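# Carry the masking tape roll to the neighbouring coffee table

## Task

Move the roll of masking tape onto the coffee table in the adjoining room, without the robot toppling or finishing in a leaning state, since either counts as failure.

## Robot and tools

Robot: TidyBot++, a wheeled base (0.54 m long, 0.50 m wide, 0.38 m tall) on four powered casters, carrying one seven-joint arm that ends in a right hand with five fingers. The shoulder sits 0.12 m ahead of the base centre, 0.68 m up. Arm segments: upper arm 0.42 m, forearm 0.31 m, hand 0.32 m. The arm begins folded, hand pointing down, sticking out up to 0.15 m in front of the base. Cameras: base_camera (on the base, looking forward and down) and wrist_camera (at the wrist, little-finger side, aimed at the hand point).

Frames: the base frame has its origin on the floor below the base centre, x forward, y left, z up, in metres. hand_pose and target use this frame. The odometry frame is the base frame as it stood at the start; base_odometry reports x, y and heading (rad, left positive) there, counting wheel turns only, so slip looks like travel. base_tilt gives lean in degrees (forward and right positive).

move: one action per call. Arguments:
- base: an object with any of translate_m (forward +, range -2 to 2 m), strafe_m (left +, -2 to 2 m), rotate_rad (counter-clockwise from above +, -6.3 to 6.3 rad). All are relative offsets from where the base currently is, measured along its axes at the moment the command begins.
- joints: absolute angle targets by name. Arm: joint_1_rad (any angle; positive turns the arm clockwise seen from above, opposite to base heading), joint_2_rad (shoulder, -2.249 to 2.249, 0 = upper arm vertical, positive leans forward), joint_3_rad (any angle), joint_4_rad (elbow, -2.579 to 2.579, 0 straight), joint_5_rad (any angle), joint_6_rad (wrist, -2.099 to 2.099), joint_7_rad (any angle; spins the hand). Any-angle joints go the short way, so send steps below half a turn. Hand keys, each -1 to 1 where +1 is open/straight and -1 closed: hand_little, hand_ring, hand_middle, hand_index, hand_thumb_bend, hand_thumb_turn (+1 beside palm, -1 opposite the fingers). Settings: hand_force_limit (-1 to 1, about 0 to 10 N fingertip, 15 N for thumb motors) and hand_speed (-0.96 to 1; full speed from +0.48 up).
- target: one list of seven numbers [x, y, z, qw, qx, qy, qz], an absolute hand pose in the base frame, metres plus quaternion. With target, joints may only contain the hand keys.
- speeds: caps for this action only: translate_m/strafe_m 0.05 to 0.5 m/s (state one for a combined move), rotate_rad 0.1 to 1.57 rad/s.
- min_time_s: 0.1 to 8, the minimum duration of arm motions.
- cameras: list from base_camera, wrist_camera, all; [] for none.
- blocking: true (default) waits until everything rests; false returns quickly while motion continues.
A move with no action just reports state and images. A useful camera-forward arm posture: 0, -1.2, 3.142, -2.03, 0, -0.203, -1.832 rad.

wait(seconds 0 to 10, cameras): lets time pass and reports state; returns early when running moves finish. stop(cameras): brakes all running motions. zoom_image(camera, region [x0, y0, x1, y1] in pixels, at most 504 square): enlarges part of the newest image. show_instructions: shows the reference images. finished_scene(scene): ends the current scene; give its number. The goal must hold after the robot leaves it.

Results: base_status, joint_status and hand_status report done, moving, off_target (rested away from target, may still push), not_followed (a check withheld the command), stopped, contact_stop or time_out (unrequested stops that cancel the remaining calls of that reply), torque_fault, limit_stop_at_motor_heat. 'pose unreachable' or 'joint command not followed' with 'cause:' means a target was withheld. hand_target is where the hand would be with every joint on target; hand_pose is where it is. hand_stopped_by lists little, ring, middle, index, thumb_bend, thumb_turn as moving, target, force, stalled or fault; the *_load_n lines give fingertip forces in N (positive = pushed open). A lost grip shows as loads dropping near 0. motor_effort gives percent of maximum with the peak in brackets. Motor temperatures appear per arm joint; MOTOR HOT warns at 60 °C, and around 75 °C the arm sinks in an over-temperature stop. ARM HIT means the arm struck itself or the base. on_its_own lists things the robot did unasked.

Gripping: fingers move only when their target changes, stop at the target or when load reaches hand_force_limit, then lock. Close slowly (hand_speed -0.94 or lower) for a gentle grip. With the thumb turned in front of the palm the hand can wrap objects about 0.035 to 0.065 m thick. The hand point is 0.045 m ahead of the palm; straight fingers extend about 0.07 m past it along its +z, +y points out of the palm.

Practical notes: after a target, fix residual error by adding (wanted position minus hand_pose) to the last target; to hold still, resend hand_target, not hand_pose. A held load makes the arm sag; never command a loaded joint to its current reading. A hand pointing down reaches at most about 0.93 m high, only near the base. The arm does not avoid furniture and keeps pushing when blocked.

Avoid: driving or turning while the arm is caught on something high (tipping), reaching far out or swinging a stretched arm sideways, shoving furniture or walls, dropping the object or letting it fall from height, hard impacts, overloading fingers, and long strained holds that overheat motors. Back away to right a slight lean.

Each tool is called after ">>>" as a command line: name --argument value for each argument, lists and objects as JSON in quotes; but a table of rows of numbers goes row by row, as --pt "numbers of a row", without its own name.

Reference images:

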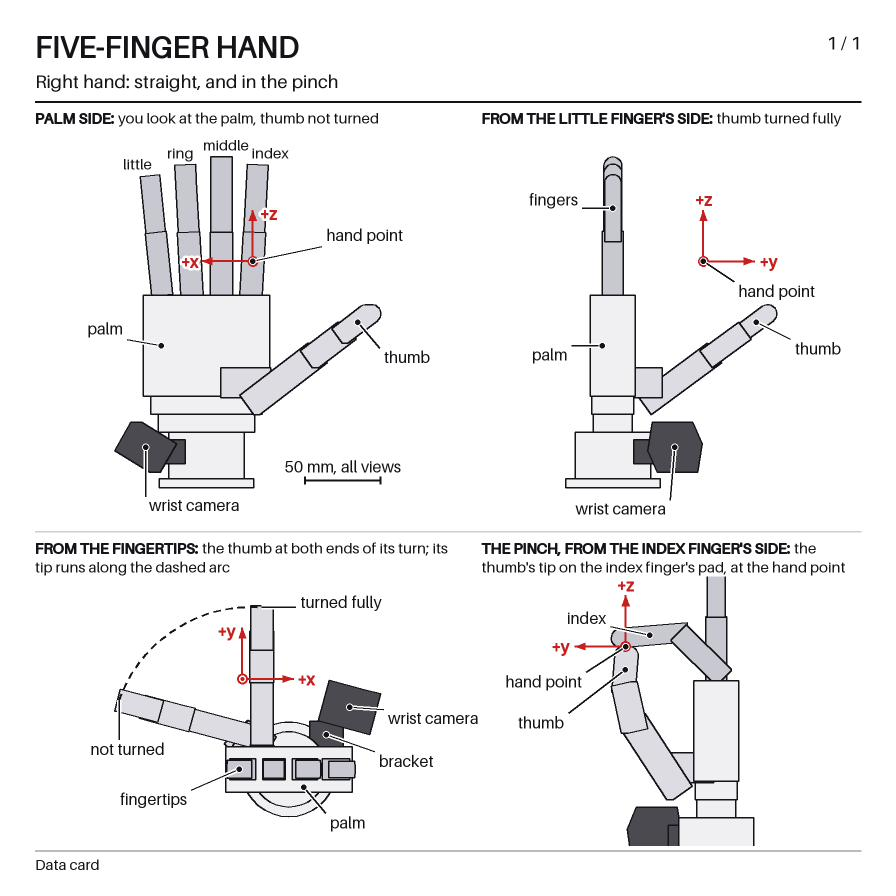

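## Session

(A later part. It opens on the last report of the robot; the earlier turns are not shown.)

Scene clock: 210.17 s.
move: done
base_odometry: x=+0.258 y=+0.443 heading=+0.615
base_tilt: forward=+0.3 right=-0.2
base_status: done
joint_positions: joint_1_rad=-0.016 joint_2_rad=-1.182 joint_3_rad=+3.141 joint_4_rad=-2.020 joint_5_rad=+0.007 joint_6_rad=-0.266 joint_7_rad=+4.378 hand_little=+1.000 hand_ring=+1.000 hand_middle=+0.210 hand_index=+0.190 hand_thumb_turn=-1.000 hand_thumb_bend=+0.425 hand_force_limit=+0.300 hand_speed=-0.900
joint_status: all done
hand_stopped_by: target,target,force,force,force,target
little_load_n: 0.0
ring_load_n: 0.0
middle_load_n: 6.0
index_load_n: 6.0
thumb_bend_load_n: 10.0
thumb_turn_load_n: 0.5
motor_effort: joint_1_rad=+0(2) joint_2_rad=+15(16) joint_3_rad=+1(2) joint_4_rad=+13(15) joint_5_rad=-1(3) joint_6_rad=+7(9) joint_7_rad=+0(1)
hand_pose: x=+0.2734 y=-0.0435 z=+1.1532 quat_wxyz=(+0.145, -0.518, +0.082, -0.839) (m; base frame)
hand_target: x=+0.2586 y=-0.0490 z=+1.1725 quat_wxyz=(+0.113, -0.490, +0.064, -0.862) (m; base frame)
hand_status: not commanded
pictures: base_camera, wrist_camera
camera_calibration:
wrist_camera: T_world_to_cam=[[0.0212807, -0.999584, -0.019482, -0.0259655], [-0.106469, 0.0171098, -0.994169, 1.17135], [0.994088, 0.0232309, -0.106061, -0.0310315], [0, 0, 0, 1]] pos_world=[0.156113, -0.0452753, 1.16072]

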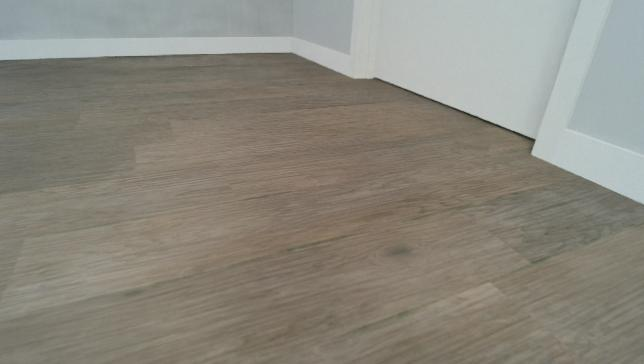

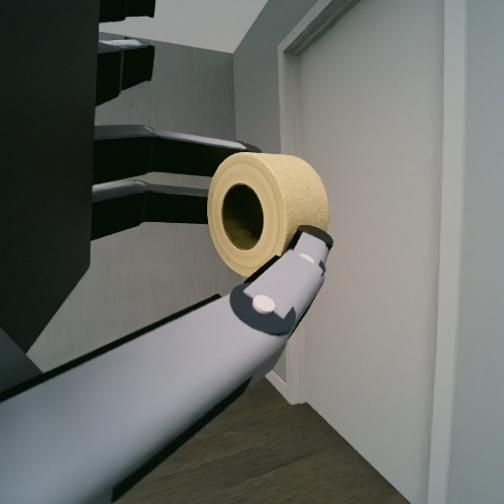

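>>> move --base '{"translate_m":0.97,"strafe_m":0.7}'

>>> move --base '{"rotate_rad":-1.143}' --cameras '["all"]'

Scene clock: 221.13 s.
move: done
base_odometry: x=+0.646 y=+1.574 heading=+0.615
base_tilt: forward=+0.3 right=-0.3
base_status: done
joint_positions: joint_1_rad=-0.016 joint_2_rad=-1.185 joint_3_rad=+3.141 joint_4_rad=-2.023 joint_5_rad=+0.007 joint_6_rad=-0.262 joint_7_rad=+4.379 hand_little=+1.000 hand_ring=+1.000 hand_middle=+0.210 hand_index=+0.190 hand_thumb_turn=-1.000 hand_thumb_bend=+0.425 hand_force_limit=+0.300 hand_speed=-0.900
joint_status: not commanded
hand_stopped_by: target,target,force,force,force,target
little_load_n: 0.0
ring_load_n: 0.0
middle_load_n: 6.0
index_load_n: 6.0
thumb_bend_load_n: 9.5
thumb_turn_load_n: 0.5
motor_effort: joint_1_rad=+0(1) joint_2_rad=+15(17) joint_3_rad=+1(2) joint_4_rad=+13(14) joint_5_rad=-1(2) joint_6_rad=+7(8) joint_7_rad=+0(1)
hand_pose: x=+0.2725 y=-0.0436 z=+1.1532 quat_wxyz=(+0.144, -0.516, +0.081, -0.840) (m; base frame)
hand_target: x=+0.2586 y=-0.0490 z=+1.1725 quat_wxyz=(+0.113, -0.490, +0.064, -0.862) (m; base frame)
hand_status: not commanded
pictures: none

Scene clock: 223.13 s.
move: done
base_odometry: x=+0.646 y=+1.574 heading=-0.528
base_tilt: forward=+0.2 right=-0.2
base_status: done
joint_positions: joint_1_rad=-0.016 joint_2_rad=-1.185 joint_3_rad=+3.141 joint_4_rad=-2.024 joint_5_rad=+0.007 joint_6_rad=-0.262 joint_7_rad=+4.379 hand_little=+1.000 hand_ring=+1.000 hand_middle=+0.210 hand_index=+0.190 hand_thumb_turn=-1.000 hand_thumb_bend=+0.425 hand_force_limit=+0.300 hand_speed=-0.900
joint_status: not commanded
hand_stopped_by: target,target,force,force,force,target
little_load_n: 0.0
ring_load_n: 0.0
middle_load_n: 6.0
index_load_n: 6.0
thumb_bend_load_n: 9.5
thumb_turn_load_n: 0.5
motor_effort: joint_1_rad=+0(1) joint_2_rad=+14(15) joint_3_rad=+1(2) joint_4_rad=+13(13) joint_5_rad=-1(1) joint_6_rad=+7(7) joint_7_rad=+0(1)
hand_pose: x=+0.2725 y=-0.0436 z=+1.1532 quat_wxyz=(+0.144, -0.516, +0.081, -0.840) (m; base frame)
hand_target: x=+0.2586 y=-0.0490 z=+1.1725 quat_wxyz=(+0.113, -0.490, +0.064, -0.862) (m; base frame)
hand_status: not commanded
pictures: base_camera, wrist_camera
camera_calibration:
wrist_camera: T_world_to_cam=[[0.0205729, -0.999622, -0.0182125, -0.0273239], [-0.102718, 0.0160067, -0.994582, 1.1707], [0.994498, 0.0223322, -0.10235, -0.0347043], [0, 0, 0, 1]] pos_world=[0.155327, -0.0452776, 1.16031]

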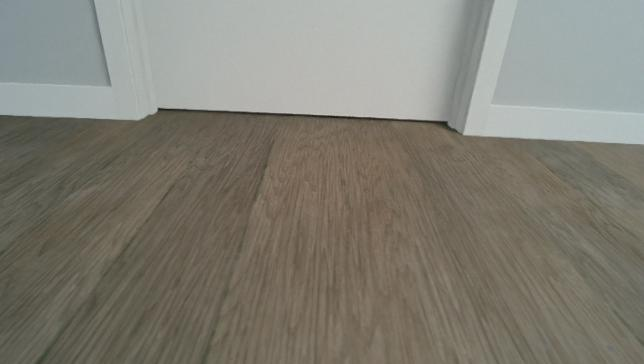

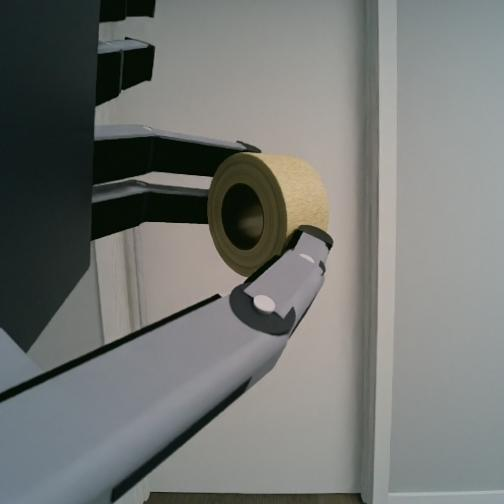

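>>> move --joints '{"joint_1_rad":-0.55}' --cameras '["wrist_camera"]'

>>> zoom_image --camera "wrist_camera" --region '[200, 0, 504, 300]'

Scene clock: 228.97 s.
move: done
base_odometry: x=+0.646 y=+1.574 heading=-0.528
base_tilt: forward=+0.2 right=-0.2
base_status: not commanded
joint_positions: joint_1_rad=-0.526 joint_2_rad=-1.185 joint_3_rad=+3.141 joint_4_rad=-2.024 joint_5_rad=+0.007 joint_6_rad=-0.262 joint_7_rad=+4.379 hand_little=+1.000 hand_ring=+1.000 hand_middle=+0.210 hand_index=+0.190 hand_thumb_turn=-1.000 hand_thumb_bend=+0.425 hand_force_limit=+0.300 hand_speed=-0.900
joint_status: all done
hand_stopped_by: target,target,force,force,force,target
little_load_n: 0.0
ring_load_n: 0.0
middle_load_n: 6.0
index_load_n: 6.0
thumb_bend_load_n: 9.5
thumb_turn_load_n: 0.5
motor_effort: joint_1_rad=+0(2) joint_2_rad=+15(15) joint_3_rad=+1(2) joint_4_rad=+13(13) joint_5_rad=-1(1) joint_6_rad=+7(8) joint_7_rad=+0(1)
hand_pose: x=+0.2743 y=+0.0369 z=+1.1532 quat_wxyz=(+0.352, -0.520, -0.052, -0.777) (m; base frame)
hand_target: x=+0.2637 y=+0.0312 z=+1.1725 quat_wxyz=(+0.343, -0.489, -0.071, -0.799) (m; base frame)
hand_status: not commanded
pictures: wrist_camera
camera_calibration:
wrist_camera: T_world_to_cam=[[0.506309, -0.86216, -0.0182215, -0.0851649], [-0.0974547, -0.0362107, -0.994581, 1.17007], [0.856828, 0.505341, -0.102355, -0.0182771], [0, 0, 0, 1]] pos_world=[0.172809, -0.0218205, 1.16031]

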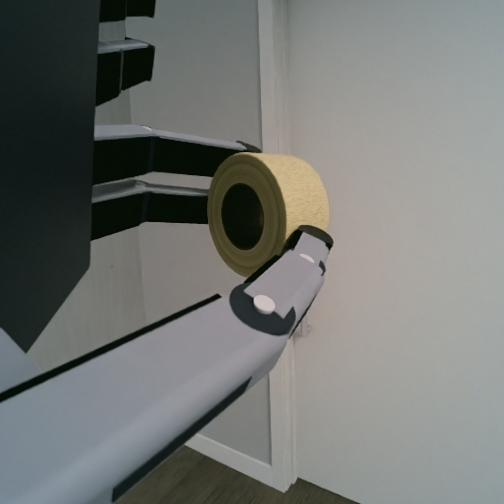

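Scaled by 1.658 from the camera's 504x504 image, which has a finer 720x720 frame.

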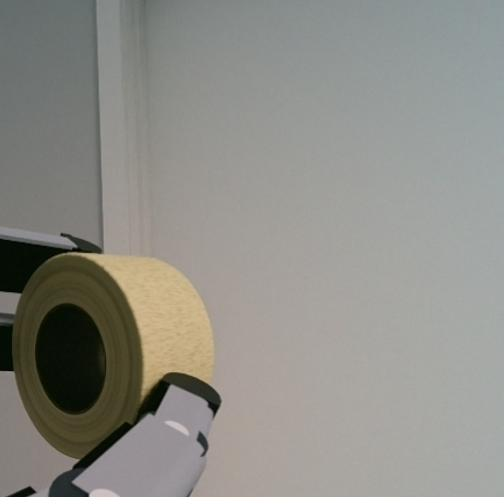

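>>> move --joints '{"joint_1_rad":-0.95}' --cameras '["wrist_camera"]'

>>> zoom_image --camera "wrist_camera" --region '[300, 100, 504, 504]'

Scene clock: 233.10 s.
move: done
base_odometry: x=+0.646 y=+1.574 heading=-0.528
base_tilt: forward=+0.3 right=-0.2
base_status: not commanded
joint_positions: joint_1_rad=-0.926 joint_2_rad=-1.185 joint_3_rad=+3.141 joint_4_rad=-2.024 joint_5_rad=+0.007 joint_6_rad=-0.262 joint_7_rad=+4.379 hand_little=+1.000 hand_ring=+1.000 hand_middle=+0.210 hand_index=+0.190 hand_thumb_turn=-1.000 hand_thumb_bend=+0.425 hand_force_limit=+0.300 hand_speed=-0.900
joint_status: all done
hand_stopped_by: target,target,force,force,force,target
little_load_n: 0.0
ring_load_n: 0.0
middle_load_n: 6.0
index_load_n: 6.0
thumb_bend_load_n: 9.5
thumb_turn_load_n: 0.5
motor_effort: joint_1_rad=+0(2) joint_2_rad=+14(15) joint_3_rad=+1(2) joint_4_rad=+13(13) joint_5_rad=-1(1) joint_6_rad=+7(7) joint_7_rad=+0(1)
hand_pose: x=+0.2477 y=+0.0945 z=+1.1532 quat_wxyz=(+0.499, -0.499, -0.154, -0.691) (m; base frame)
hand_target: x=+0.2401 y=+0.0851 z=+1.1725 quat_wxyz=(+0.495, -0.465, -0.167, -0.715) (m; base frame)
hand_status: not commanded
pictures: wrist_camera
camera_calibration:
wrist_camera: T_world_to_cam=[[0.802059, -0.596967, -0.0182064, -0.120384], [-0.0756487, -0.0713055, -0.994582, 1.16747], [0.592434, 0.799091, -0.102351, 0.0132098], [0, 0, 0, 1]] pos_world=[0.177047, 0.000826184, 1.16031]

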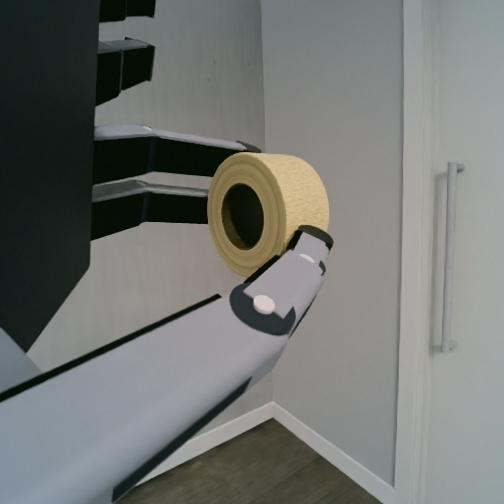

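Scaled by 1.248 from the camera's 504x504 image, which has a finer 720x720 frame.

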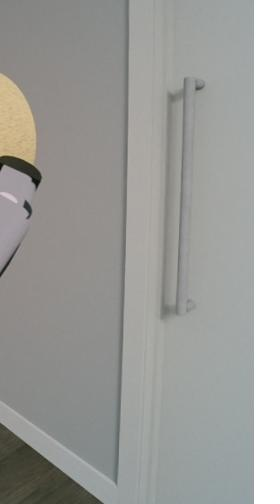

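>>> move --joints '{"joint_1_rad":-3.1,"joint_2_rad":0,"joint_3_rad":3.142,"joint_4_rad":-2.45,"joint_5_rad":0,"joint_6_rad":-0.65,"joint_7_rad":1.57}' --min_time_s 4 --cameras '["all"]'

Scene clock: 256.17 s.
move: done
base_odometry: x=+0.646 y=+1.574 heading=-0.528
base_tilt: forward=+0.3 right=-0.2
base_status: not commanded
joint_positions: joint_1_rad=-3.074 joint_2_rad=-0.017 joint_3_rad=+3.141 joint_4_rad=-2.438 joint_5_rad=+0.007 joint_6_rad=-0.596 joint_7_rad=+1.643 hand_little=+1.000 hand_ring=+1.000 hand_middle=+0.210 hand_index=+0.190 hand_thumb_turn=-1.000 hand_thumb_bend=+0.425 hand_force_limit=+0.300 hand_speed=-0.900
joint_status: all done
hand_stopped_by: target,target,force,force,force,target
little_load_n: 0.0
ring_load_n: 0.0
middle_load_n: 6.0
index_load_n: 6.0
thumb_bend_load_n: 9.5
thumb_turn_load_n: 0.0
motor_effort: joint_1_rad=+0(2) joint_2_rad=-9(16) joint_3_rad=+1(2) joint_4_rad=+8(17) joint_5_rad=-2(3) joint_6_rad=+1(8) joint_7_rad=+1(1)
hand_pose: x=-0.1508 y=-0.0447 z=+0.5498 quat_wxyz=(+0.007, -0.998, -0.006, +0.062) (m; base frame)
hand_target: x=-0.1281 y=-0.0512 z=+0.5399 quat_wxyz=(+0.000, -1.000, +0.021, +0.021) (m; base frame)
hand_status: not commanded
pictures: base_camera, wrist_camera
camera_calibration:
wrist_camera: T_world_to_cam=[[0.311024, -0.949169, -0.0483941, 0.0319392], [-0.724394, -0.269716, 0.634434, -0.475015], [-0.615238, -0.162268, -0.77146, 0.441469], [0, 0, 0, 1]] pos_world=[-0.0824235, -0.0261675, 0.643487]

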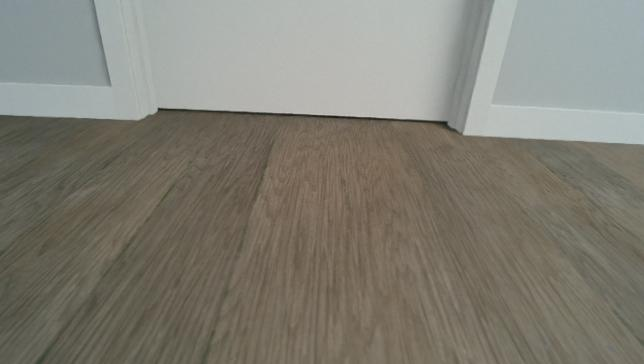

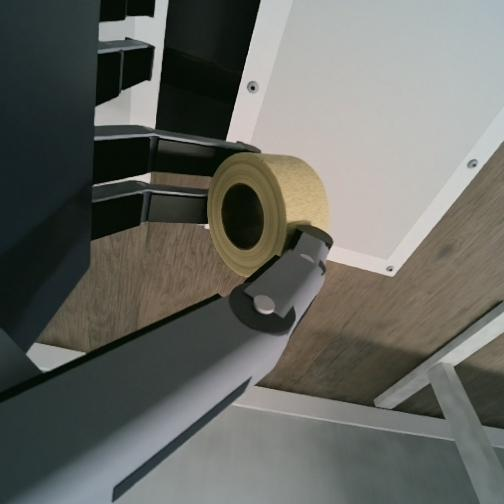

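>>> move --base '{"translate_m":0.9,"strafe_m":0.07}' --speeds '{"translate_m":0.3}' --cameras '["base_camera"]'

>>> move --base '{"translate_m":0.14}' --speeds '{"translate_m":0.06}' --cameras '["base_camera"]'

Scene clock: 263.47 s.
move: done
base_odometry: x=+1.459 y=+1.181 heading=-0.529
base_tilt: forward=+0.3 right=-0.2
base_status: done
joint_positions: joint_1_rad=-3.075 joint_2_rad=-0.012 joint_3_rad=+3.141 joint_4_rad=-2.445 joint_5_rad=+0.007 joint_6_rad=-0.601 joint_7_rad=+1.642 hand_little=+1.000 hand_ring=+1.000 hand_middle=+0.210 hand_index=+0.190 hand_thumb_turn=-1.000 hand_thumb_bend=+0.425 hand_force_limit=+0.300 hand_speed=-0.900
joint_status: not commanded
hand_stopped_by: target,target,force,force,force,target
little_load_n: 0.0
ring_load_n: 0.0
middle_load_n: 6.5
index_load_n: 6.0
thumb_bend_load_n: 9.5
thumb_turn_load_n: 0.5
motor_effort: joint_1_rad=+0(1) joint_2_rad=-10(12) joint_3_rad=+0(1) joint_4_rad=+8(9) joint_5_rad=-1(2) joint_6_rad=+1(2) joint_7_rad=+0(1)
hand_pose: x=-0.1446 y=-0.0451 z=+0.5462 quat_wxyz=(+0.006, -0.999, -0.005, +0.054) (m; base frame)
hand_target: x=-0.1281 y=-0.0512 z=+0.5399 quat_wxyz=(+0.000, -1.000, +0.021, +0.021) (m; base frame)
hand_status: not commanded
pictures: base_camera

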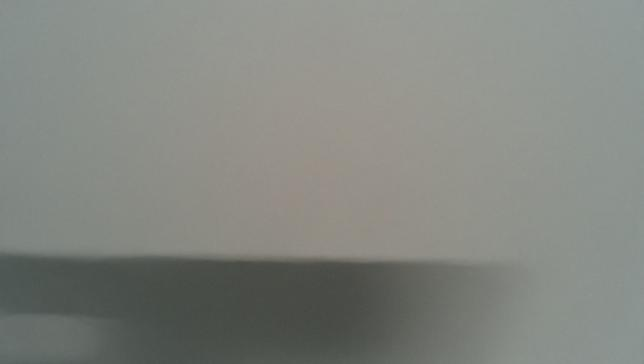

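Scene clock: 266.37 s.
move: done
base_odometry: x=+1.580 y=+1.111 heading=-0.529
base_tilt: forward=+0.3 right=-0.2
base_status: done
joint_positions: joint_1_rad=-3.075 joint_2_rad=-0.011 joint_3_rad=+3.141 joint_4_rad=-2.447 joint_5_rad=+0.007 joint_6_rad=-0.602 joint_7_rad=+1.642 hand_little=+1.000 hand_ring=+1.000 hand_middle=+0.210 hand_index=+0.190 hand_thumb_turn=-1.000 hand_thumb_bend=+0.425 hand_force_limit=+0.300 hand_speed=-0.900
joint_status: not commanded
hand_stopped_by: target,target,force,force,force,target
little_load_n: 0.0
ring_load_n: 0.0
middle_load_n: 6.0
index_load_n: 6.0
thumb_bend_load_n: 9.5
thumb_turn_load_n: 0.0
motor_effort: joint_1_rad=-1(1) joint_2_rad=-10(11) joint_3_rad=+1(1) joint_4_rad=+8(10) joint_5_rad=-1(2) joint_6_rad=+0(2) joint_7_rad=+1(1)
hand_pose: x=-0.1433 y=-0.0454 z=+0.5455 quat_wxyz=(+0.006, -0.999, -0.006, +0.052) (m; base frame)
hand_target: x=-0.1281 y=-0.0512 z=+0.5399 quat_wxyz=(+0.000, -1.000, +0.021, +0.021) (m; base frame)
hand_status: not commanded
pictures: base_camera

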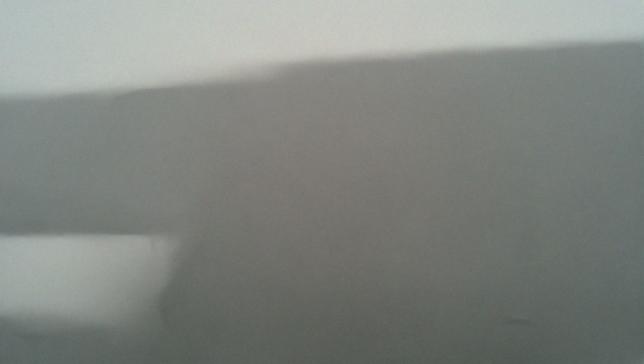

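>>> move --base '{"translate_m":0.1}' --speeds '{"translate_m":0.06}' --cameras '["base_camera"]'

Scene clock: 276.40 s.
move: done
base_odometry: x=+1.666 y=+1.060 heading=-0.529
base_tilt: forward=+0.3 right=-0.2
base_status: done
joint_positions: joint_1_rad=-3.075 joint_2_rad=-0.010 joint_3_rad=+3.141 joint_4_rad=-2.447 joint_5_rad=+0.007 joint_6_rad=-0.603 joint_7_rad=+1.642 hand_little=+1.000 hand_ring=+1.000 hand_middle=+0.210 hand_index=+0.190 hand_thumb_turn=-1.000 hand_thumb_bend=+0.425 hand_force_limit=+0.300 hand_speed=-0.900
joint_status: not commanded
hand_stopped_by: target,target,force,force,force,target
little_load_n: 0.0
ring_load_n: 0.0
middle_load_n: 6.5
index_load_n: 6.0
thumb_bend_load_n: 9.5
thumb_turn_load_n: 0.0
motor_effort: joint_1_rad=+0(1) joint_2_rad=-9(11) joint_3_rad=+0(1) joint_4_rad=+8(10) joint_5_rad=-1(2) joint_6_rad=+1(2) joint_7_rad=+0(1)
hand_pose: x=-0.1427 y=-0.0454 z=+0.5450 quat_wxyz=(+0.006, -0.999, -0.006, +0.051) (m; base frame)
hand_target: x=-0.1281 y=-0.0512 z=+0.5399 quat_wxyz=(+0.000, -1.000, +0.021, +0.021) (m; base frame)
hand_status: not commanded
pictures: base_camera

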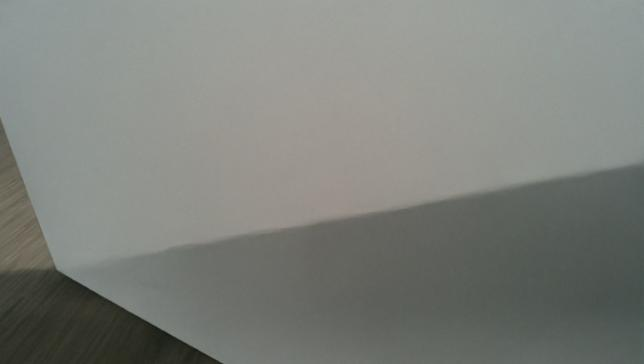

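>>> move --base '{"translate_m":0.4}' --speeds '{"translate_m":0.15}' --cameras '["base_camera"]'

>>> move --base '{"translate_m":0.3}' --speeds '{"translate_m":0.15}' --cameras '["base_camera"]'

Scene clock: 284.93 s.
move: done
base_odometry: x=+2.012 y=+0.859 heading=-0.529
base_tilt: forward=+0.2 right=-0.2
base_status: done
joint_positions: joint_1_rad=-3.077 joint_2_rad=-0.009 joint_3_rad=+3.141 joint_4_rad=-2.450 joint_5_rad=+0.007 joint_6_rad=-0.605 joint_7_rad=+1.642 hand_little=+1.000 hand_ring=+1.000 hand_middle=+0.210 hand_index=+0.190 hand_thumb_turn=-1.000 hand_thumb_bend=+0.425 hand_force_limit=+0.300 hand_speed=-0.900
joint_status: not commanded
hand_stopped_by: target,target,force,force,force,target
little_load_n: 0.0
ring_load_n: 0.0
middle_load_n: 6.0
index_load_n: 6.0
thumb_bend_load_n: 9.5
thumb_turn_load_n: 0.0
motor_effort: joint_1_rad=+0(1) joint_2_rad=-10(14) joint_3_rad=+0(1) joint_4_rad=+8(9) joint_5_rad=-1(2) joint_6_rad=+2(2) joint_7_rad=+0(1)
hand_pose: x=-0.1400 y=-0.0461 z=+0.5439 quat_wxyz=(+0.005, -0.999, -0.007, +0.047) (m; base frame)
hand_target: x=-0.1281 y=-0.0512 z=+0.5399 quat_wxyz=(+0.000, -1.000, +0.021, +0.021) (m; base frame)
hand_status: not commanded
pictures: base_camera

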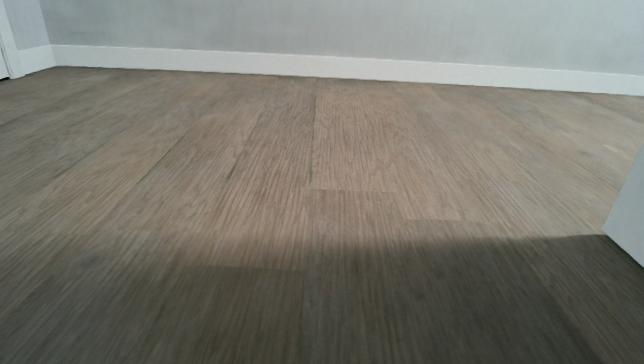

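Scene clock: 287.57 s.
move: done
base_odometry: x=+2.271 y=+0.707 heading=-0.529
base_tilt: forward=+0.3 right=-0.2
base_status: done
joint_positions: joint_1_rad=-3.077 joint_2_rad=-0.007 joint_3_rad=+3.141 joint_4_rad=-2.450 joint_5_rad=+0.007 joint_6_rad=-0.605 joint_7_rad=+1.642 hand_little=+1.000 hand_ring=+1.000 hand_middle=+0.210 hand_index=+0.190 hand_thumb_turn=-1.000 hand_thumb_bend=+0.425 hand_force_limit=+0.300 hand_speed=-0.900
joint_status: not commanded
hand_stopped_by: target,target,force,force,force,target
little_load_n: 0.0
ring_load_n: 0.0
middle_load_n: 6.0
index_load_n: 6.0
thumb_bend_load_n: 9.5
thumb_turn_load_n: 0.0
motor_effort: joint_1_rad=+0(1) joint_2_rad=-10(11) joint_3_rad=+0(1) joint_4_rad=+8(10) joint_5_rad=-1(2) joint_6_rad=+1(2) joint_7_rad=+0(1)
hand_pose: x=-0.1395 y=-0.0461 z=+0.5433 quat_wxyz=(+0.005, -0.999, -0.007, +0.046) (m; base frame)
hand_target: x=-0.1281 y=-0.0512 z=+0.5399 quat_wxyz=(+0.000, -1.000, +0.021, +0.021) (m; base frame)
hand_status: not commanded
pictures: base_camera

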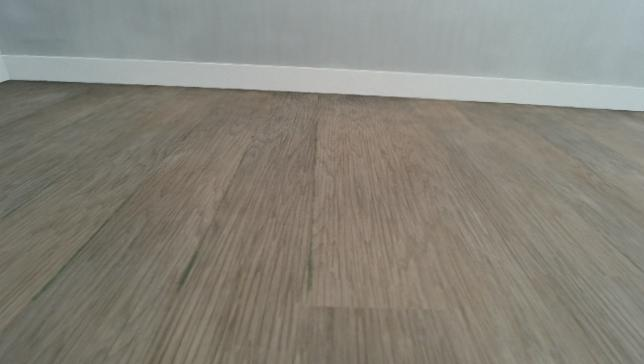

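>>> move --base '{"translate_m":0.35}' --speeds '{"translate_m":0.25}'

>>> move --joints '{"joint_1_rad":0,"joint_2_rad":-1.2,"joint_3_rad":3.142,"joint_4_rad":-2.03,"joint_5_rad":0,"joint_6_rad":-0.203,"joint_7_rad":-1.832}' --min_time_s 4 --cameras '["all"]'

>>> move --base '{"rotate_rad":1.0}' --cameras '["all"]'

>>> move --base '{"rotate_rad":-2.0}' --cameras '["all"]'

Scene clock: 295.20 s.
move: done
base_odometry: x=+2.573 y=+0.530 heading=-0.529
base_tilt: forward=+0.3 right=-0.2
base_status: done
joint_positions: joint_1_rad=-3.077 joint_2_rad=-0.006 joint_3_rad=+3.141 joint_4_rad=-2.451 joint_5_rad=+0.007 joint_6_rad=-0.606 joint_7_rad=+1.642 hand_little=+1.000 hand_ring=+1.000 hand_middle=+0.210 hand_index=+0.190 hand_thumb_turn=-1.000 hand_thumb_bend=+0.425 hand_force_limit=+0.300 hand_speed=-0.900
joint_status: not commanded
hand_stopped_by: target,target,force,force,force,target
little_load_n: 0.0
ring_load_n: 0.0
middle_load_n: 6.0
index_load_n: 6.0
thumb_bend_load_n: 9.5
thumb_turn_load_n: 0.0
motor_effort: joint_1_rad=+0(1) joint_2_rad=-10(11) joint_3_rad=+0(1) joint_4_rad=+7(9) joint_5_rad=-1(2) joint_6_rad=+0(2) joint_7_rad=+0(1)
hand_pose: x=-0.1392 y=-0.0461 z=+0.5430 quat_wxyz=(+0.005, -0.999, -0.007, +0.046) (m; base frame)
hand_target: x=-0.1281 y=-0.0512 z=+0.5399 quat_wxyz=(+0.000, -1.000, +0.021, +0.021) (m; base frame)
hand_status: not commanded
pictures: none

Scene clock: 299.83 s.
move: done
base_odometry: x=+2.573 y=+0.530 heading=-0.529
base_tilt: forward=+0.3 right=-0.2
base_status: not commanded
joint_positions: joint_1_rad=-0.024 joint_2_rad=-1.178 joint_3_rad=+3.141 joint_4_rad=-2.056 joint_5_rad=+0.007 joint_6_rad=-0.265 joint_7_rad=+4.378 hand_little=+1.000 hand_ring=+1.000 hand_middle=+0.210 hand_index=+0.190 hand_thumb_turn=-1.000 hand_thumb_bend=+0.425 hand_force_limit=+0.300 hand_speed=-0.900
joint_status: all done
hand_stopped_by: target,target,force,force,force,target
little_load_n: 0.0
ring_load_n: 0.0
middle_load_n: 6.0
index_load_n: 5.5
thumb_bend_load_n: 9.5
thumb_turn_load_n: 0.0
motor_effort: joint_1_rad=+0(1) joint_2_rad=+14(16) joint_3_rad=+1(2) joint_4_rad=+13(17) joint_5_rad=-1(3) joint_6_rad=+7(9) joint_7_rad=+1(2)
hand_pose: x=+0.2864 y=-0.0419 z=+1.1331 quat_wxyz=(+0.147, -0.535, +0.082, -0.828) (m; base frame)
hand_target: x=+0.2586 y=-0.0490 z=+1.1725 quat_wxyz=(+0.113, -0.490, +0.065, -0.862) (m; base frame)
hand_status: not commanded
pictures: base_camera, wrist_camera
camera_calibration:
wrist_camera: T_world_to_cam=[[0.0292538, -0.999374, -0.0199001, -0.0268276], [-0.14562, 0.0154354, -0.98922, 1.15829], [0.988908, 0.0318363, -0.145077, -0.000105422], [0, 0, 0, 1]] pos_world=[0.169559, -0.0446861, 1.14526]

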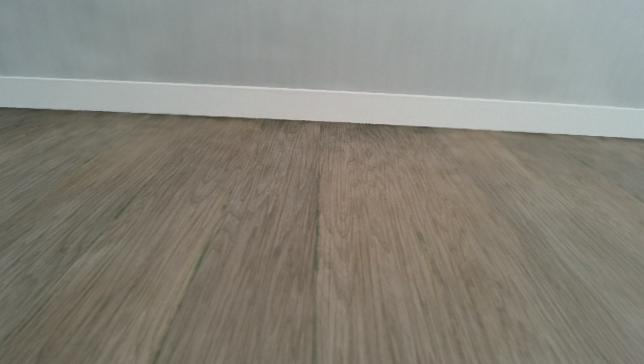

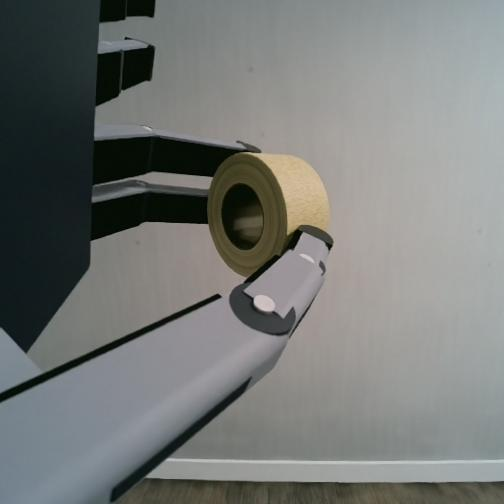

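Scene clock: 301.73 s.
move: done
base_odometry: x=+2.573 y=+0.530 heading=+0.471
base_tilt: forward=+0.3 right=-0.2
base_status: done
joint_positions: joint_1_rad=-0.022 joint_2_rad=-1.178 joint_3_rad=+3.141 joint_4_rad=-2.056 joint_5_rad=+0.007 joint_6_rad=-0.264 joint_7_rad=+4.379 hand_little=+1.000 hand_ring=+1.000 hand_middle=+0.210 hand_index=+0.190 hand_thumb_turn=-1.000 hand_thumb_bend=+0.425 hand_force_limit=+0.300 hand_speed=-0.900
joint_status: not commanded
hand_stopped_by: target,target,force,force,force,target
little_load_n: -0.5
ring_load_n: 0.0
middle_load_n: 6.0
index_load_n: 6.0
thumb_bend_load_n: 9.5
thumb_turn_load_n: 0.5
motor_effort: joint_1_rad=+0(1) joint_2_rad=+14(15) joint_3_rad=+1(2) joint_4_rad=+13(14) joint_5_rad=-1(1) joint_6_rad=+7(7) joint_7_rad=+0(1)
hand_pose: x=+0.2861 y=-0.0424 z=+1.1335 quat_wxyz=(+0.145, -0.534, +0.082, -0.829) (m; base frame)
hand_target: x=+0.2586 y=-0.0490 z=+1.1725 quat_wxyz=(+0.113, -0.490, +0.065, -0.862) (m; base frame)
hand_status: not commanded
pictures: base_camera, wrist_camera
camera_calibration:
wrist_camera: T_world_to_cam=[[0.026428, -0.999477, -0.0186328, -0.0278915], [-0.144333, 0.0146289, -0.989421, 1.15852], [0.989176, 0.0288377, -0.143871, -0.0013443], [0, 0, 0, 1]] pos_world=[0.16928, -0.044786, 1.14555]

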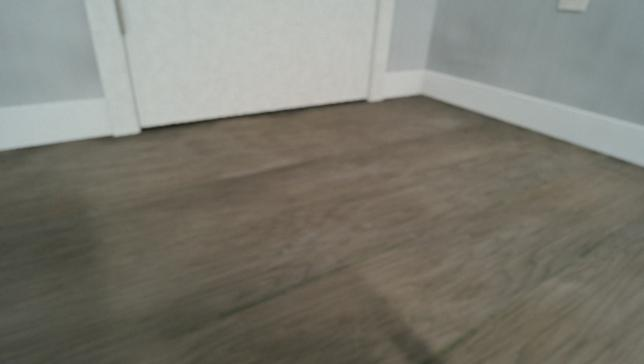

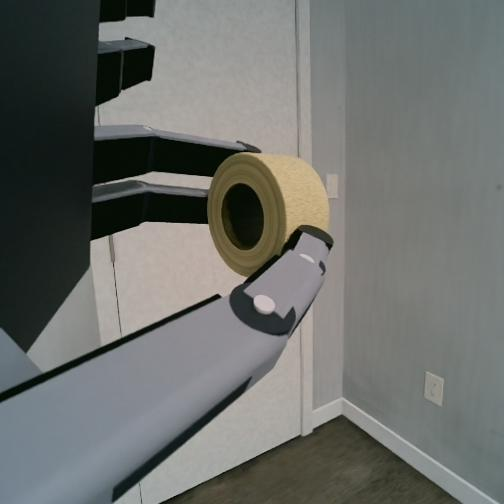

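Scene clock: 304.47 s.
move: done
base_odometry: x=+2.573 y=+0.530 heading=-1.529
base_tilt: forward=+0.3 right=-0.2
base_status: done
joint_positions: joint_1_rad=-0.019 joint_2_rad=-1.178 joint_3_rad=+3.141 joint_4_rad=-2.056 joint_5_rad=+0.007 joint_6_rad=-0.263 joint_7_rad=+4.379 hand_little=+1.000 hand_ring=+1.000 hand_middle=+0.210 hand_index=+0.190 hand_thumb_turn=-1.000 hand_thumb_bend=+0.425 hand_force_limit=+0.300 hand_speed=-0.900
joint_status: not commanded
hand_stopped_by: target,target,force,force,force,target
little_load_n: 0.0
ring_load_n: 0.0
middle_load_n: 6.0
index_load_n: 6.0
thumb_bend_load_n: 9.5
thumb_turn_load_n: 0.5
motor_effort: joint_1_rad=+0(1) joint_2_rad=+14(15) joint_3_rad=+1(2) joint_4_rad=+13(14) joint_5_rad=-1(1) joint_6_rad=+7(8) joint_7_rad=+1(1)
hand_pose: x=+0.2857 y=-0.0428 z=+1.1339 quat_wxyz=(+0.144, -0.533, +0.083, -0.829) (m; base frame)
hand_target: x=+0.2586 y=-0.0490 z=+1.1725 quat_wxyz=(+0.113, -0.490, +0.065, -0.862) (m; base frame)
hand_status: not commanded
pictures: base_camera, wrist_camera
camera_calibration:
wrist_camera: T_world_to_cam=[[0.0237207, -0.999546, -0.0185997, -0.027656], [-0.143086, 0.0150189, -0.989596, 1.15866], [0.989426, 0.0261353, -0.142664, -0.00238146], [0, 0, 0, 1]] pos_world=[0.168799, -0.044983, 1.14575]

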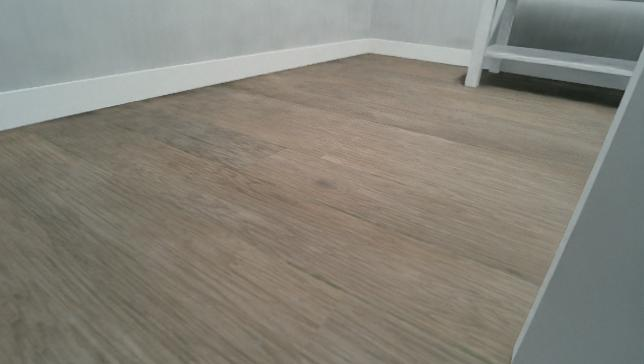

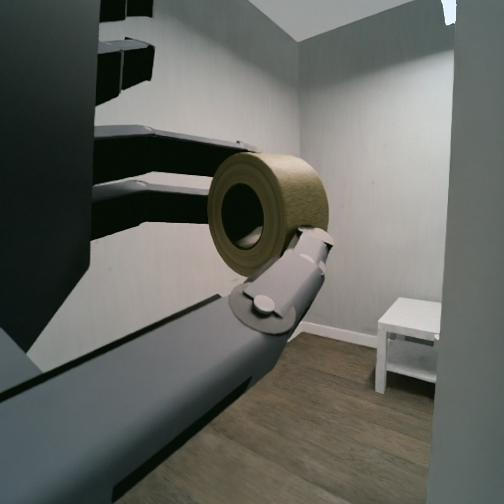

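>>> move --base '{"translate_m":0.19,"strafe_m":0.295}'

>>> move --base '{"rotate_rad":-0.57}' --cameras '["all"]'

Scene clock: 315.20 s.
move: done
base_odometry: x=+2.876 y=+0.353 heading=-1.529
base_tilt: forward=+0.3 right=-0.2
base_status: done
joint_positions: joint_1_rad=-0.015 joint_2_rad=-1.183 joint_3_rad=+3.141 joint_4_rad=-2.053 joint_5_rad=+0.007 joint_6_rad=-0.262 joint_7_rad=+4.379 hand_little=+1.000 hand_ring=+1.000 hand_middle=+0.210 hand_index=+0.190 hand_thumb_turn=-1.000 hand_thumb_bend=+0.425 hand_force_limit=+0.300 hand_speed=-0.900
joint_status: not commanded
hand_stopped_by: target,target,force,force,force,target
little_load_n: 0.0
ring_load_n: 0.0
middle_load_n: 6.0
index_load_n: 5.5
thumb_bend_load_n: 10.0
thumb_turn_load_n: 0.5
motor_effort: joint_1_rad=+0(2) joint_2_rad=+14(15) joint_3_rad=+1(3) joint_4_rad=+13(14) joint_5_rad=-1(1) joint_6_rad=+7(7) joint_7_rad=+1(1)
hand_pose: x=+0.2825 y=-0.0436 z=+1.1364 quat_wxyz=(+0.143, -0.530, +0.084, -0.832) (m; base frame)
hand_target: x=+0.2586 y=-0.0490 z=+1.1725 quat_wxyz=(+0.113, -0.490, +0.065, -0.862) (m; base frame)
hand_status: not commanded
pictures: none

Scene clock: 316.73 s.
move: done
base_odometry: x=+2.876 y=+0.353 heading=-2.099
base_tilt: forward=+0.3 right=-0.2
base_status: done
joint_positions: joint_1_rad=-0.015 joint_2_rad=-1.183 joint_3_rad=+3.141 joint_4_rad=-2.053 joint_5_rad=+0.007 joint_6_rad=-0.262 joint_7_rad=+4.379 hand_little=+1.000 hand_ring=+1.000 hand_middle=+0.210 hand_index=+0.190 hand_thumb_turn=-1.000 hand_thumb_bend=+0.425 hand_force_limit=+0.300 hand_speed=-0.900
joint_status: not commanded
hand_stopped_by: target,target,force,force,force,target
little_load_n: 0.0
ring_load_n: 0.0
middle_load_n: 6.0
index_load_n: 6.0
thumb_bend_load_n: 10.0
thumb_turn_load_n: 0.5
motor_effort: joint_1_rad=+0(1) joint_2_rad=+14(15) joint_3_rad=+1(2) joint_4_rad=+13(14) joint_5_rad=-1(1) joint_6_rad=+7(8) joint_7_rad=+0(1)
hand_pose: x=+0.2825 y=-0.0437 z=+1.1364 quat_wxyz=(+0.143, -0.530, +0.084, -0.832) (m; base frame)
hand_target: x=+0.2586 y=-0.0490 z=+1.1725 quat_wxyz=(+0.113, -0.490, +0.065, -0.862) (m; base frame)
hand_status: not commanded
pictures: base_camera, wrist_camera
camera_calibration:
wrist_camera: T_world_to_cam=[[0.0191211, -0.999647, -0.0184483, -0.0271627], [-0.134906, 0.0157034, -0.990734, 1.15965], [0.990674, 0.0214327, -0.134558, -0.00866669], [0, 0, 0, 1]] pos_world=[0.165549, -0.0451778, 1.14724]

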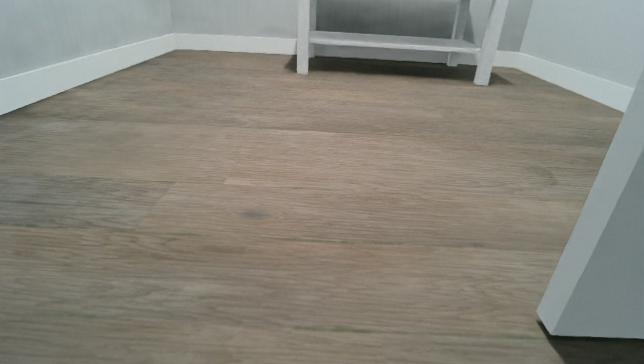

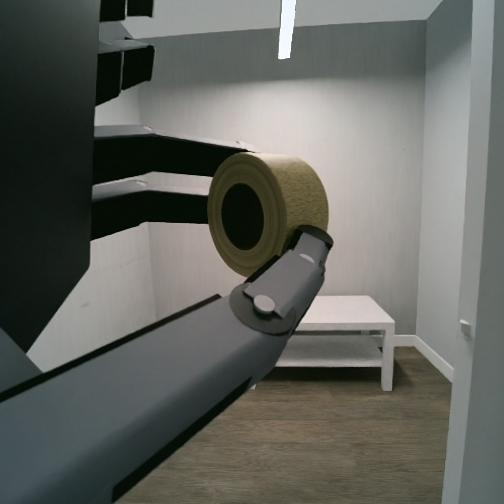

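>>> move --base '{"translate_m":0.9,"strafe_m":0.1}'

>>> move --base '{"translate_m":0.35,"strafe_m":-0.45}' --cameras '["all"]'

Scene clock: 337.07 s.
move: done
base_odometry: x=+2.509 y=-0.475 heading=-2.100
base_tilt: forward=+0.3 right=-0.2
base_status: done
joint_positions: joint_1_rad=-0.015 joint_2_rad=-1.186 joint_3_rad=+3.141 joint_4_rad=-2.051 joint_5_rad=+0.007 joint_6_rad=-0.260 joint_7_rad=+4.379 hand_little=+1.000 hand_ring=+1.000 hand_middle=+0.210 hand_index=+0.190 hand_thumb_turn=-1.000 hand_thumb_bend=+0.425 hand_force_limit=+0.300 hand_speed=-0.900
joint_status: not commanded
hand_stopped_by: target,target,force,force,force,target
little_load_n: 0.0
ring_load_n: 0.0
middle_load_n: 6.0
index_load_n: 6.0
thumb_bend_load_n: 9.5
thumb_turn_load_n: 0.5
motor_effort: joint_1_rad=+0(1) joint_2_rad=+14(17) joint_3_rad=+1(2) joint_4_rad=+13(15) joint_5_rad=-1(1) joint_6_rad=+7(8) joint_7_rad=+1(1)
hand_pose: x=+0.2804 y=-0.0437 z=+1.1385 quat_wxyz=(+0.143, -0.527, +0.083, -0.834) (m; base frame)
hand_target: x=+0.2586 y=-0.0490 z=+1.1725 quat_wxyz=(+0.113, -0.490, +0.065, -0.862) (m; base frame)
hand_status: not commanded
pictures: none

Scene clock: 339.57 s.
move: done
base_odometry: x=+1.944 y=-0.551 heading=-2.099
base_tilt: forward=+0.2 right=-0.2
base_status: done
joint_positions: joint_1_rad=-0.014 joint_2_rad=-1.186 joint_3_rad=+3.141 joint_4_rad=-2.051 joint_5_rad=+0.007 joint_6_rad=-0.260 joint_7_rad=+4.379 hand_little=+1.000 hand_ring=+1.000 hand_middle=+0.210 hand_index=+0.190 hand_thumb_turn=-1.000 hand_thumb_bend=+0.425 hand_force_limit=+0.300 hand_speed=-0.900
joint_status: not commanded
hand_stopped_by: target,target,force,force,force,target
little_load_n: 0.0
ring_load_n: 0.0
middle_load_n: 6.5
index_load_n: 6.0
thumb_bend_load_n: 10.0
thumb_turn_load_n: 0.5
motor_effort: joint_1_rad=+0(2) joint_2_rad=+15(16) joint_3_rad=+1(2) joint_4_rad=+13(14) joint_5_rad=-1(1) joint_6_rad=+7(8) joint_7_rad=+0(1)
hand_pose: x=+0.2802 y=-0.0437 z=+1.1387 quat_wxyz=(+0.143, -0.527, +0.083, -0.834) (m; base frame)
hand_target: x=+0.2586 y=-0.0490 z=+1.1725 quat_wxyz=(+0.113, -0.490, +0.065, -0.862) (m; base frame)
hand_status: not commanded
pictures: base_camera, wrist_camera
camera_calibration:
wrist_camera: T_world_to_cam=[[0.0190491, -0.99965, -0.0183784, -0.0272579], [-0.127514, 0.0158025, -0.991711, 1.16073], [0.991654, 0.0212347, -0.127169, -0.0147634], [0, 0, 0, 1]] pos_world=[0.163169, -0.0452774, 1.14873]

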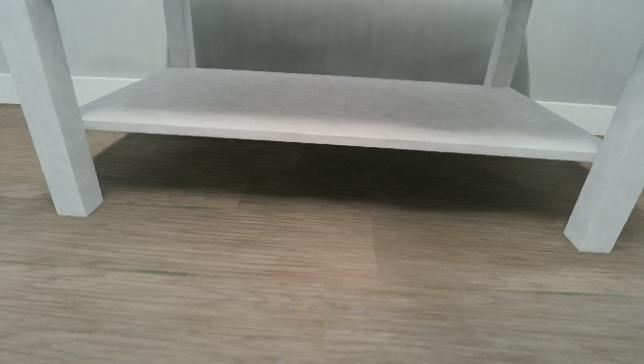

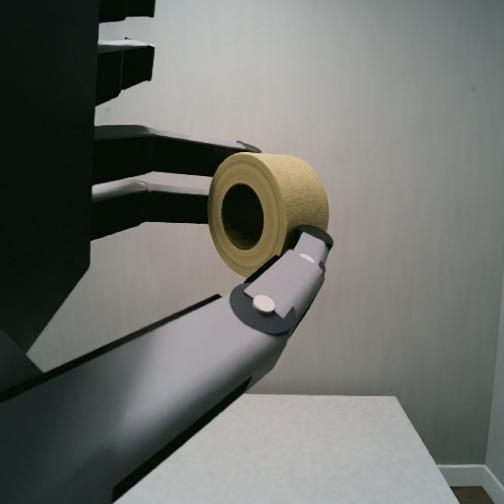

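>>> move --base '{"translate_m":0.25}' --speeds '{"translate_m":0.3}'

>>> move --joints '{"joint_1_rad":0,"joint_2_rad":0.086,"joint_3_rad":3.142,"joint_4_rad":-2.131,"joint_5_rad":-0.04,"joint_6_rad":-0.023,"joint_7_rad":3.06}' --min_time_s 4 --cameras '["wrist_camera","base_camera"]'

Scene clock: 355.57 s.
move: done
base_odometry: x=+1.817 y=-0.767 heading=-2.099
base_tilt: forward=+0.3 right=-0.2
base_status: done
joint_positions: joint_1_rad=-0.014 joint_2_rad=-1.188 joint_3_rad=+3.141 joint_4_rad=-2.050 joint_5_rad=+0.007 joint_6_rad=-0.260 joint_7_rad=+4.379 hand_little=+1.000 hand_ring=+1.000 hand_middle=+0.210 hand_index=+0.190 hand_thumb_turn=-1.000 hand_thumb_bend=+0.425 hand_force_limit=+0.300 hand_speed=-0.900
joint_status: not commanded
hand_stopped_by: target,target,force,force,force,target
little_load_n: 0.0
ring_load_n: 0.0
middle_load_n: 6.0
index_load_n: 5.5
thumb_bend_load_n: 9.5
thumb_turn_load_n: 0.5
motor_effort: joint_1_rad=+0(1) joint_2_rad=+15(17) joint_3_rad=+1(2) joint_4_rad=+13(14) joint_5_rad=-1(1) joint_6_rad=+7(8) joint_7_rad=+1(1)
hand_pose: x=+0.2789 y=-0.0437 z=+1.1400 quat_wxyz=(+0.143, -0.525, +0.083, -0.835) (m; base frame)
hand_target: x=+0.2586 y=-0.0490 z=+1.1725 quat_wxyz=(+0.113, -0.490, +0.065, -0.862) (m; base frame)
hand_status: not commanded
pictures: none

Scene clock: 360.17 s.
move: done
base_odometry: x=+1.817 y=-0.766 heading=-2.099
base_tilt: forward=+0.3 right=-0.2
base_status: not commanded
joint_positions: joint_1_rad=-0.014 joint_2_rad=+0.071 joint_3_rad=+3.141 joint_4_rad=-2.122 joint_5_rad=+0.007 joint_6_rad=-0.083 joint_7_rad=+3.133 hand_little=+1.000 hand_ring=+1.000 hand_middle=+0.210 hand_index=+0.190 hand_thumb_turn=-1.000 hand_thumb_bend=+0.425 hand_force_limit=+0.300 hand_speed=-0.900
joint_status: all done
hand_stopped_by: target,target,force,force,force,target
little_load_n: 0.0
ring_load_n: 0.0
middle_load_n: 6.0
index_load_n: 5.5
thumb_bend_load_n: 10.0
thumb_turn_load_n: 0.5
motor_effort: joint_1_rad=+0(2) joint_2_rad=-16(19) joint_3_rad=+0(2) joint_4_rad=+13(17) joint_5_rad=-1(2) joint_6_rad=+6(9) joint_7_rad=+0(1)
hand_pose: x=+0.6100 y=+0.0395 z=+0.6638 quat_wxyz=(+0.299, -0.646, +0.637, -0.294) (m; base frame)
hand_target: x=+0.6240 y=+0.0393 z=+0.6680 quat_wxyz=(+0.326, -0.597, +0.674, -0.289) (m; base frame)
hand_status: not commanded
pictures: base_camera, wrist_camera
camera_calibration:
wrist_camera: T_world_to_cam=[[-0.615279, -0.310658, -0.724516, 0.869317], [-0.588195, 0.792821, 0.159565, 0.216577], [0.524841, 0.524334, -0.670534, 0.221598], [0, 0, 0, 1]] pos_world=[0.545958, -0.0178373, 0.743865]

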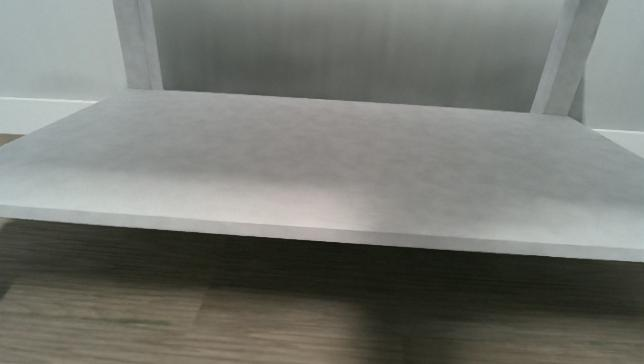

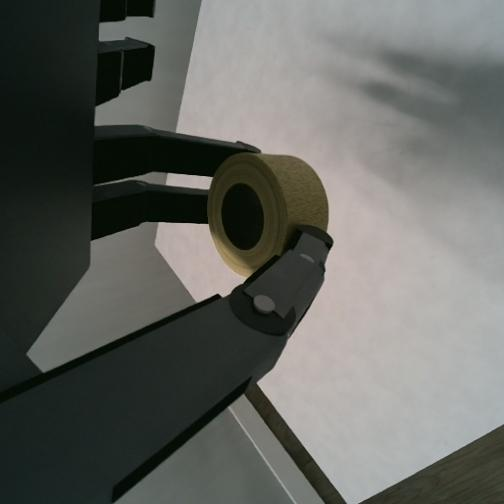

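>>> move --joints '{"joint_2_rad":0.35,"joint_4_rad":-2.37,"joint_6_rad":0.51}' --min_time_s 3 --cameras '["wrist_camera"]'

Scene clock: 368.50 s.
move: done
base_odometry: x=+1.817 y=-0.766 heading=-2.099
base_tilt: forward=+0.3 right=-0.2
base_status: not commanded
joint_positions: joint_1_rad=-0.014 joint_2_rad=+0.325 joint_3_rad=+3.141 joint_4_rad=-2.360 joint_5_rad=+0.007 joint_6_rad=+0.449 joint_7_rad=+3.132 hand_little=+1.000 hand_ring=+1.000 hand_middle=+0.210 hand_index=+0.190 hand_thumb_turn=-1.000 hand_thumb_bend=+0.425 hand_force_limit=+0.300 hand_speed=-0.900
joint_status: all done
hand_stopped_by: target,target,force,force,force,target
little_load_n: 0.0
ring_load_n: 0.0
middle_load_n: 6.0
index_load_n: 6.0
thumb_bend_load_n: 9.5
thumb_turn_load_n: 0.5
motor_effort: joint_1_rad=+0(1) joint_2_rad=-20(21) joint_3_rad=-1(1) joint_4_rad=+8(13) joint_5_rad=-1(2) joint_6_rad=+6(7) joint_7_rad=+0(1)
hand_pose: x=+0.6079 y=+0.0408 z=+0.5527 quat_wxyz=(+0.313, -0.640, +0.631, -0.306) (m; base frame)
hand_target: x=+0.6174 y=+0.0325 z=+0.5525 quat_wxyz=(+0.330, -0.591, +0.670, -0.305) (m; base frame)
hand_status: not commanded
pictures: wrist_camera
camera_calibration:
wrist_camera: T_world_to_cam=[[-0.584702, -0.308212, -0.750419, 0.783624], [-0.59554, 0.791198, 0.139064, 0.247999], [0.550869, 0.528216, -0.646167, 0.118067], [0, 0, 0, 1]] pos_world=[0.54084, -0.0170587, 0.62985]

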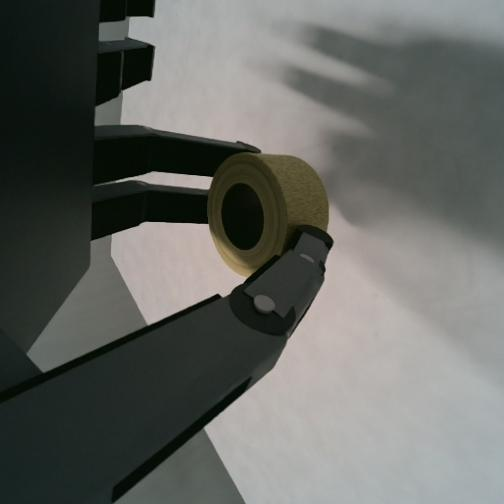

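>>> move --joints '{"joint_2_rad":0.382,"joint_4_rad":-2.382,"joint_6_rad":0.555}' --min_time_s 1.5 --cameras '["wrist_camera"]'

>>> move --joints '{"joint_2_rad":0.414,"joint_4_rad":-2.394,"joint_6_rad":0.6}' --min_time_s 1.5 --cameras '["wrist_camera"]'

Scene clock: 373.63 s.
move: done
base_odometry: x=+1.817 y=-0.766 heading=-2.099
base_tilt: forward=+0.3 right=-0.2
base_status: not commanded
joint_positions: joint_1_rad=-0.014 joint_2_rad=+0.354 joint_3_rad=+3.141 joint_4_rad=-2.370 joint_5_rad=+0.007 joint_6_rad=+0.494 joint_7_rad=+3.132 hand_little=+1.000 hand_ring=+1.000 hand_middle=+0.210 hand_index=+0.190 hand_thumb_turn=-1.000 hand_thumb_bend=+0.425 hand_force_limit=+0.300 hand_speed=-0.900
joint_status: all done
hand_stopped_by: target,target,force,force,force,target
little_load_n: 0.0
ring_load_n: 0.0
middle_load_n: 6.0
index_load_n: 6.0
thumb_bend_load_n: 9.5
thumb_turn_load_n: 0.0
motor_effort: joint_1_rad=+0(1) joint_2_rad=-21(21) joint_3_rad=+0(1) joint_4_rad=+7(9) joint_5_rad=-1(1) joint_6_rad=+6(7) joint_7_rad=+0(1)
hand_pose: x=+0.6095 y=+0.0409 z=+0.5445 quat_wxyz=(+0.315, -0.639, +0.631, -0.307) (m; base frame)
hand_target: x=+0.6175 y=+0.0319 z=+0.5425 quat_wxyz=(+0.329, -0.590, +0.670, -0.306) (m; base frame)
hand_status: not commanded
pictures: wrist_camera
camera_calibration:
wrist_camera: T_world_to_cam=[[-0.580871, -0.307971, -0.753487, 0.777727], [-0.59631, 0.791088, 0.136362, 0.251909], [0.554079, 0.52852, -0.643167, 0.108219], [0, 0, 0, 1]] pos_world=[0.542013, -0.0169606, 0.621259]

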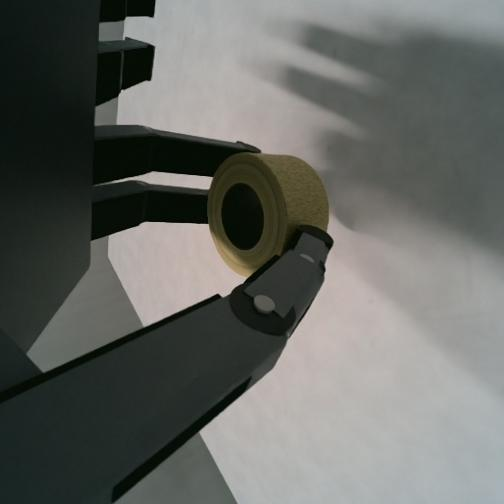

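Scene clock: 375.43 s.
move: done
base_odometry: x=+1.817 y=-0.766 heading=-2.099
base_tilt: forward=+0.3 right=-0.2
base_status: not commanded
joint_positions: joint_1_rad=-0.014 joint_2_rad=+0.386 joint_3_rad=+3.141 joint_4_rad=-2.382 joint_5_rad=+0.007 joint_6_rad=+0.539 joint_7_rad=+3.132 hand_little=+1.000 hand_ring=+1.000 hand_middle=+0.210 hand_index=+0.190 hand_thumb_turn=-1.000 hand_thumb_bend=+0.425 hand_force_limit=+0.300 hand_speed=-0.900
joint_status: all done
hand_stopped_by: target,target,force,force,force,target
little_load_n: 0.0
ring_load_n: 0.0
middle_load_n: 6.0
index_load_n: 6.0
thumb_bend_load_n: 9.5
thumb_turn_load_n: 0.5
motor_effort: joint_1_rad=-1(1) joint_2_rad=-21(21) joint_3_rad=+0(1) joint_4_rad=+7(9) joint_5_rad=-1(1) joint_6_rad=+6(7) joint_7_rad=+0(1)
hand_pose: x=+0.6096 y=+0.0410 z=+0.5347 quat_wxyz=(+0.316, -0.639, +0.630, -0.308) (m; base frame)
hand_target: x=+0.6171 y=+0.0314 z=+0.5326 quat_wxyz=(+0.329, -0.590, +0.670, -0.307) (m; base frame)
hand_status: not commanded
pictures: wrist_camera
camera_calibration:
wrist_camera: T_world_to_cam=[[-0.579739, -0.30778, -0.754437, 0.770265], [-0.596554, 0.791015, 0.135713, 0.253704], [0.555001, 0.52874, -0.64219, 0.100713], [0, 0, 0, 1]] pos_world=[0.542005, -0.0168621, 0.611362]

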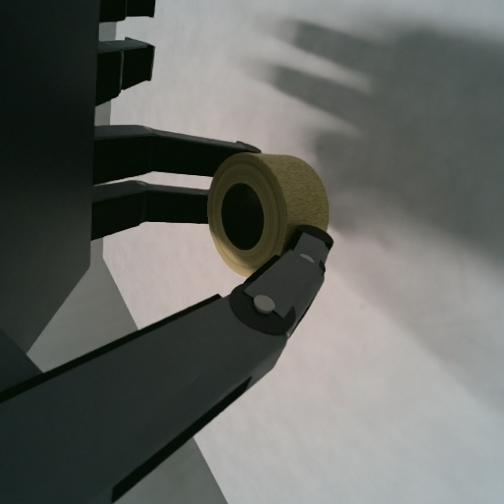

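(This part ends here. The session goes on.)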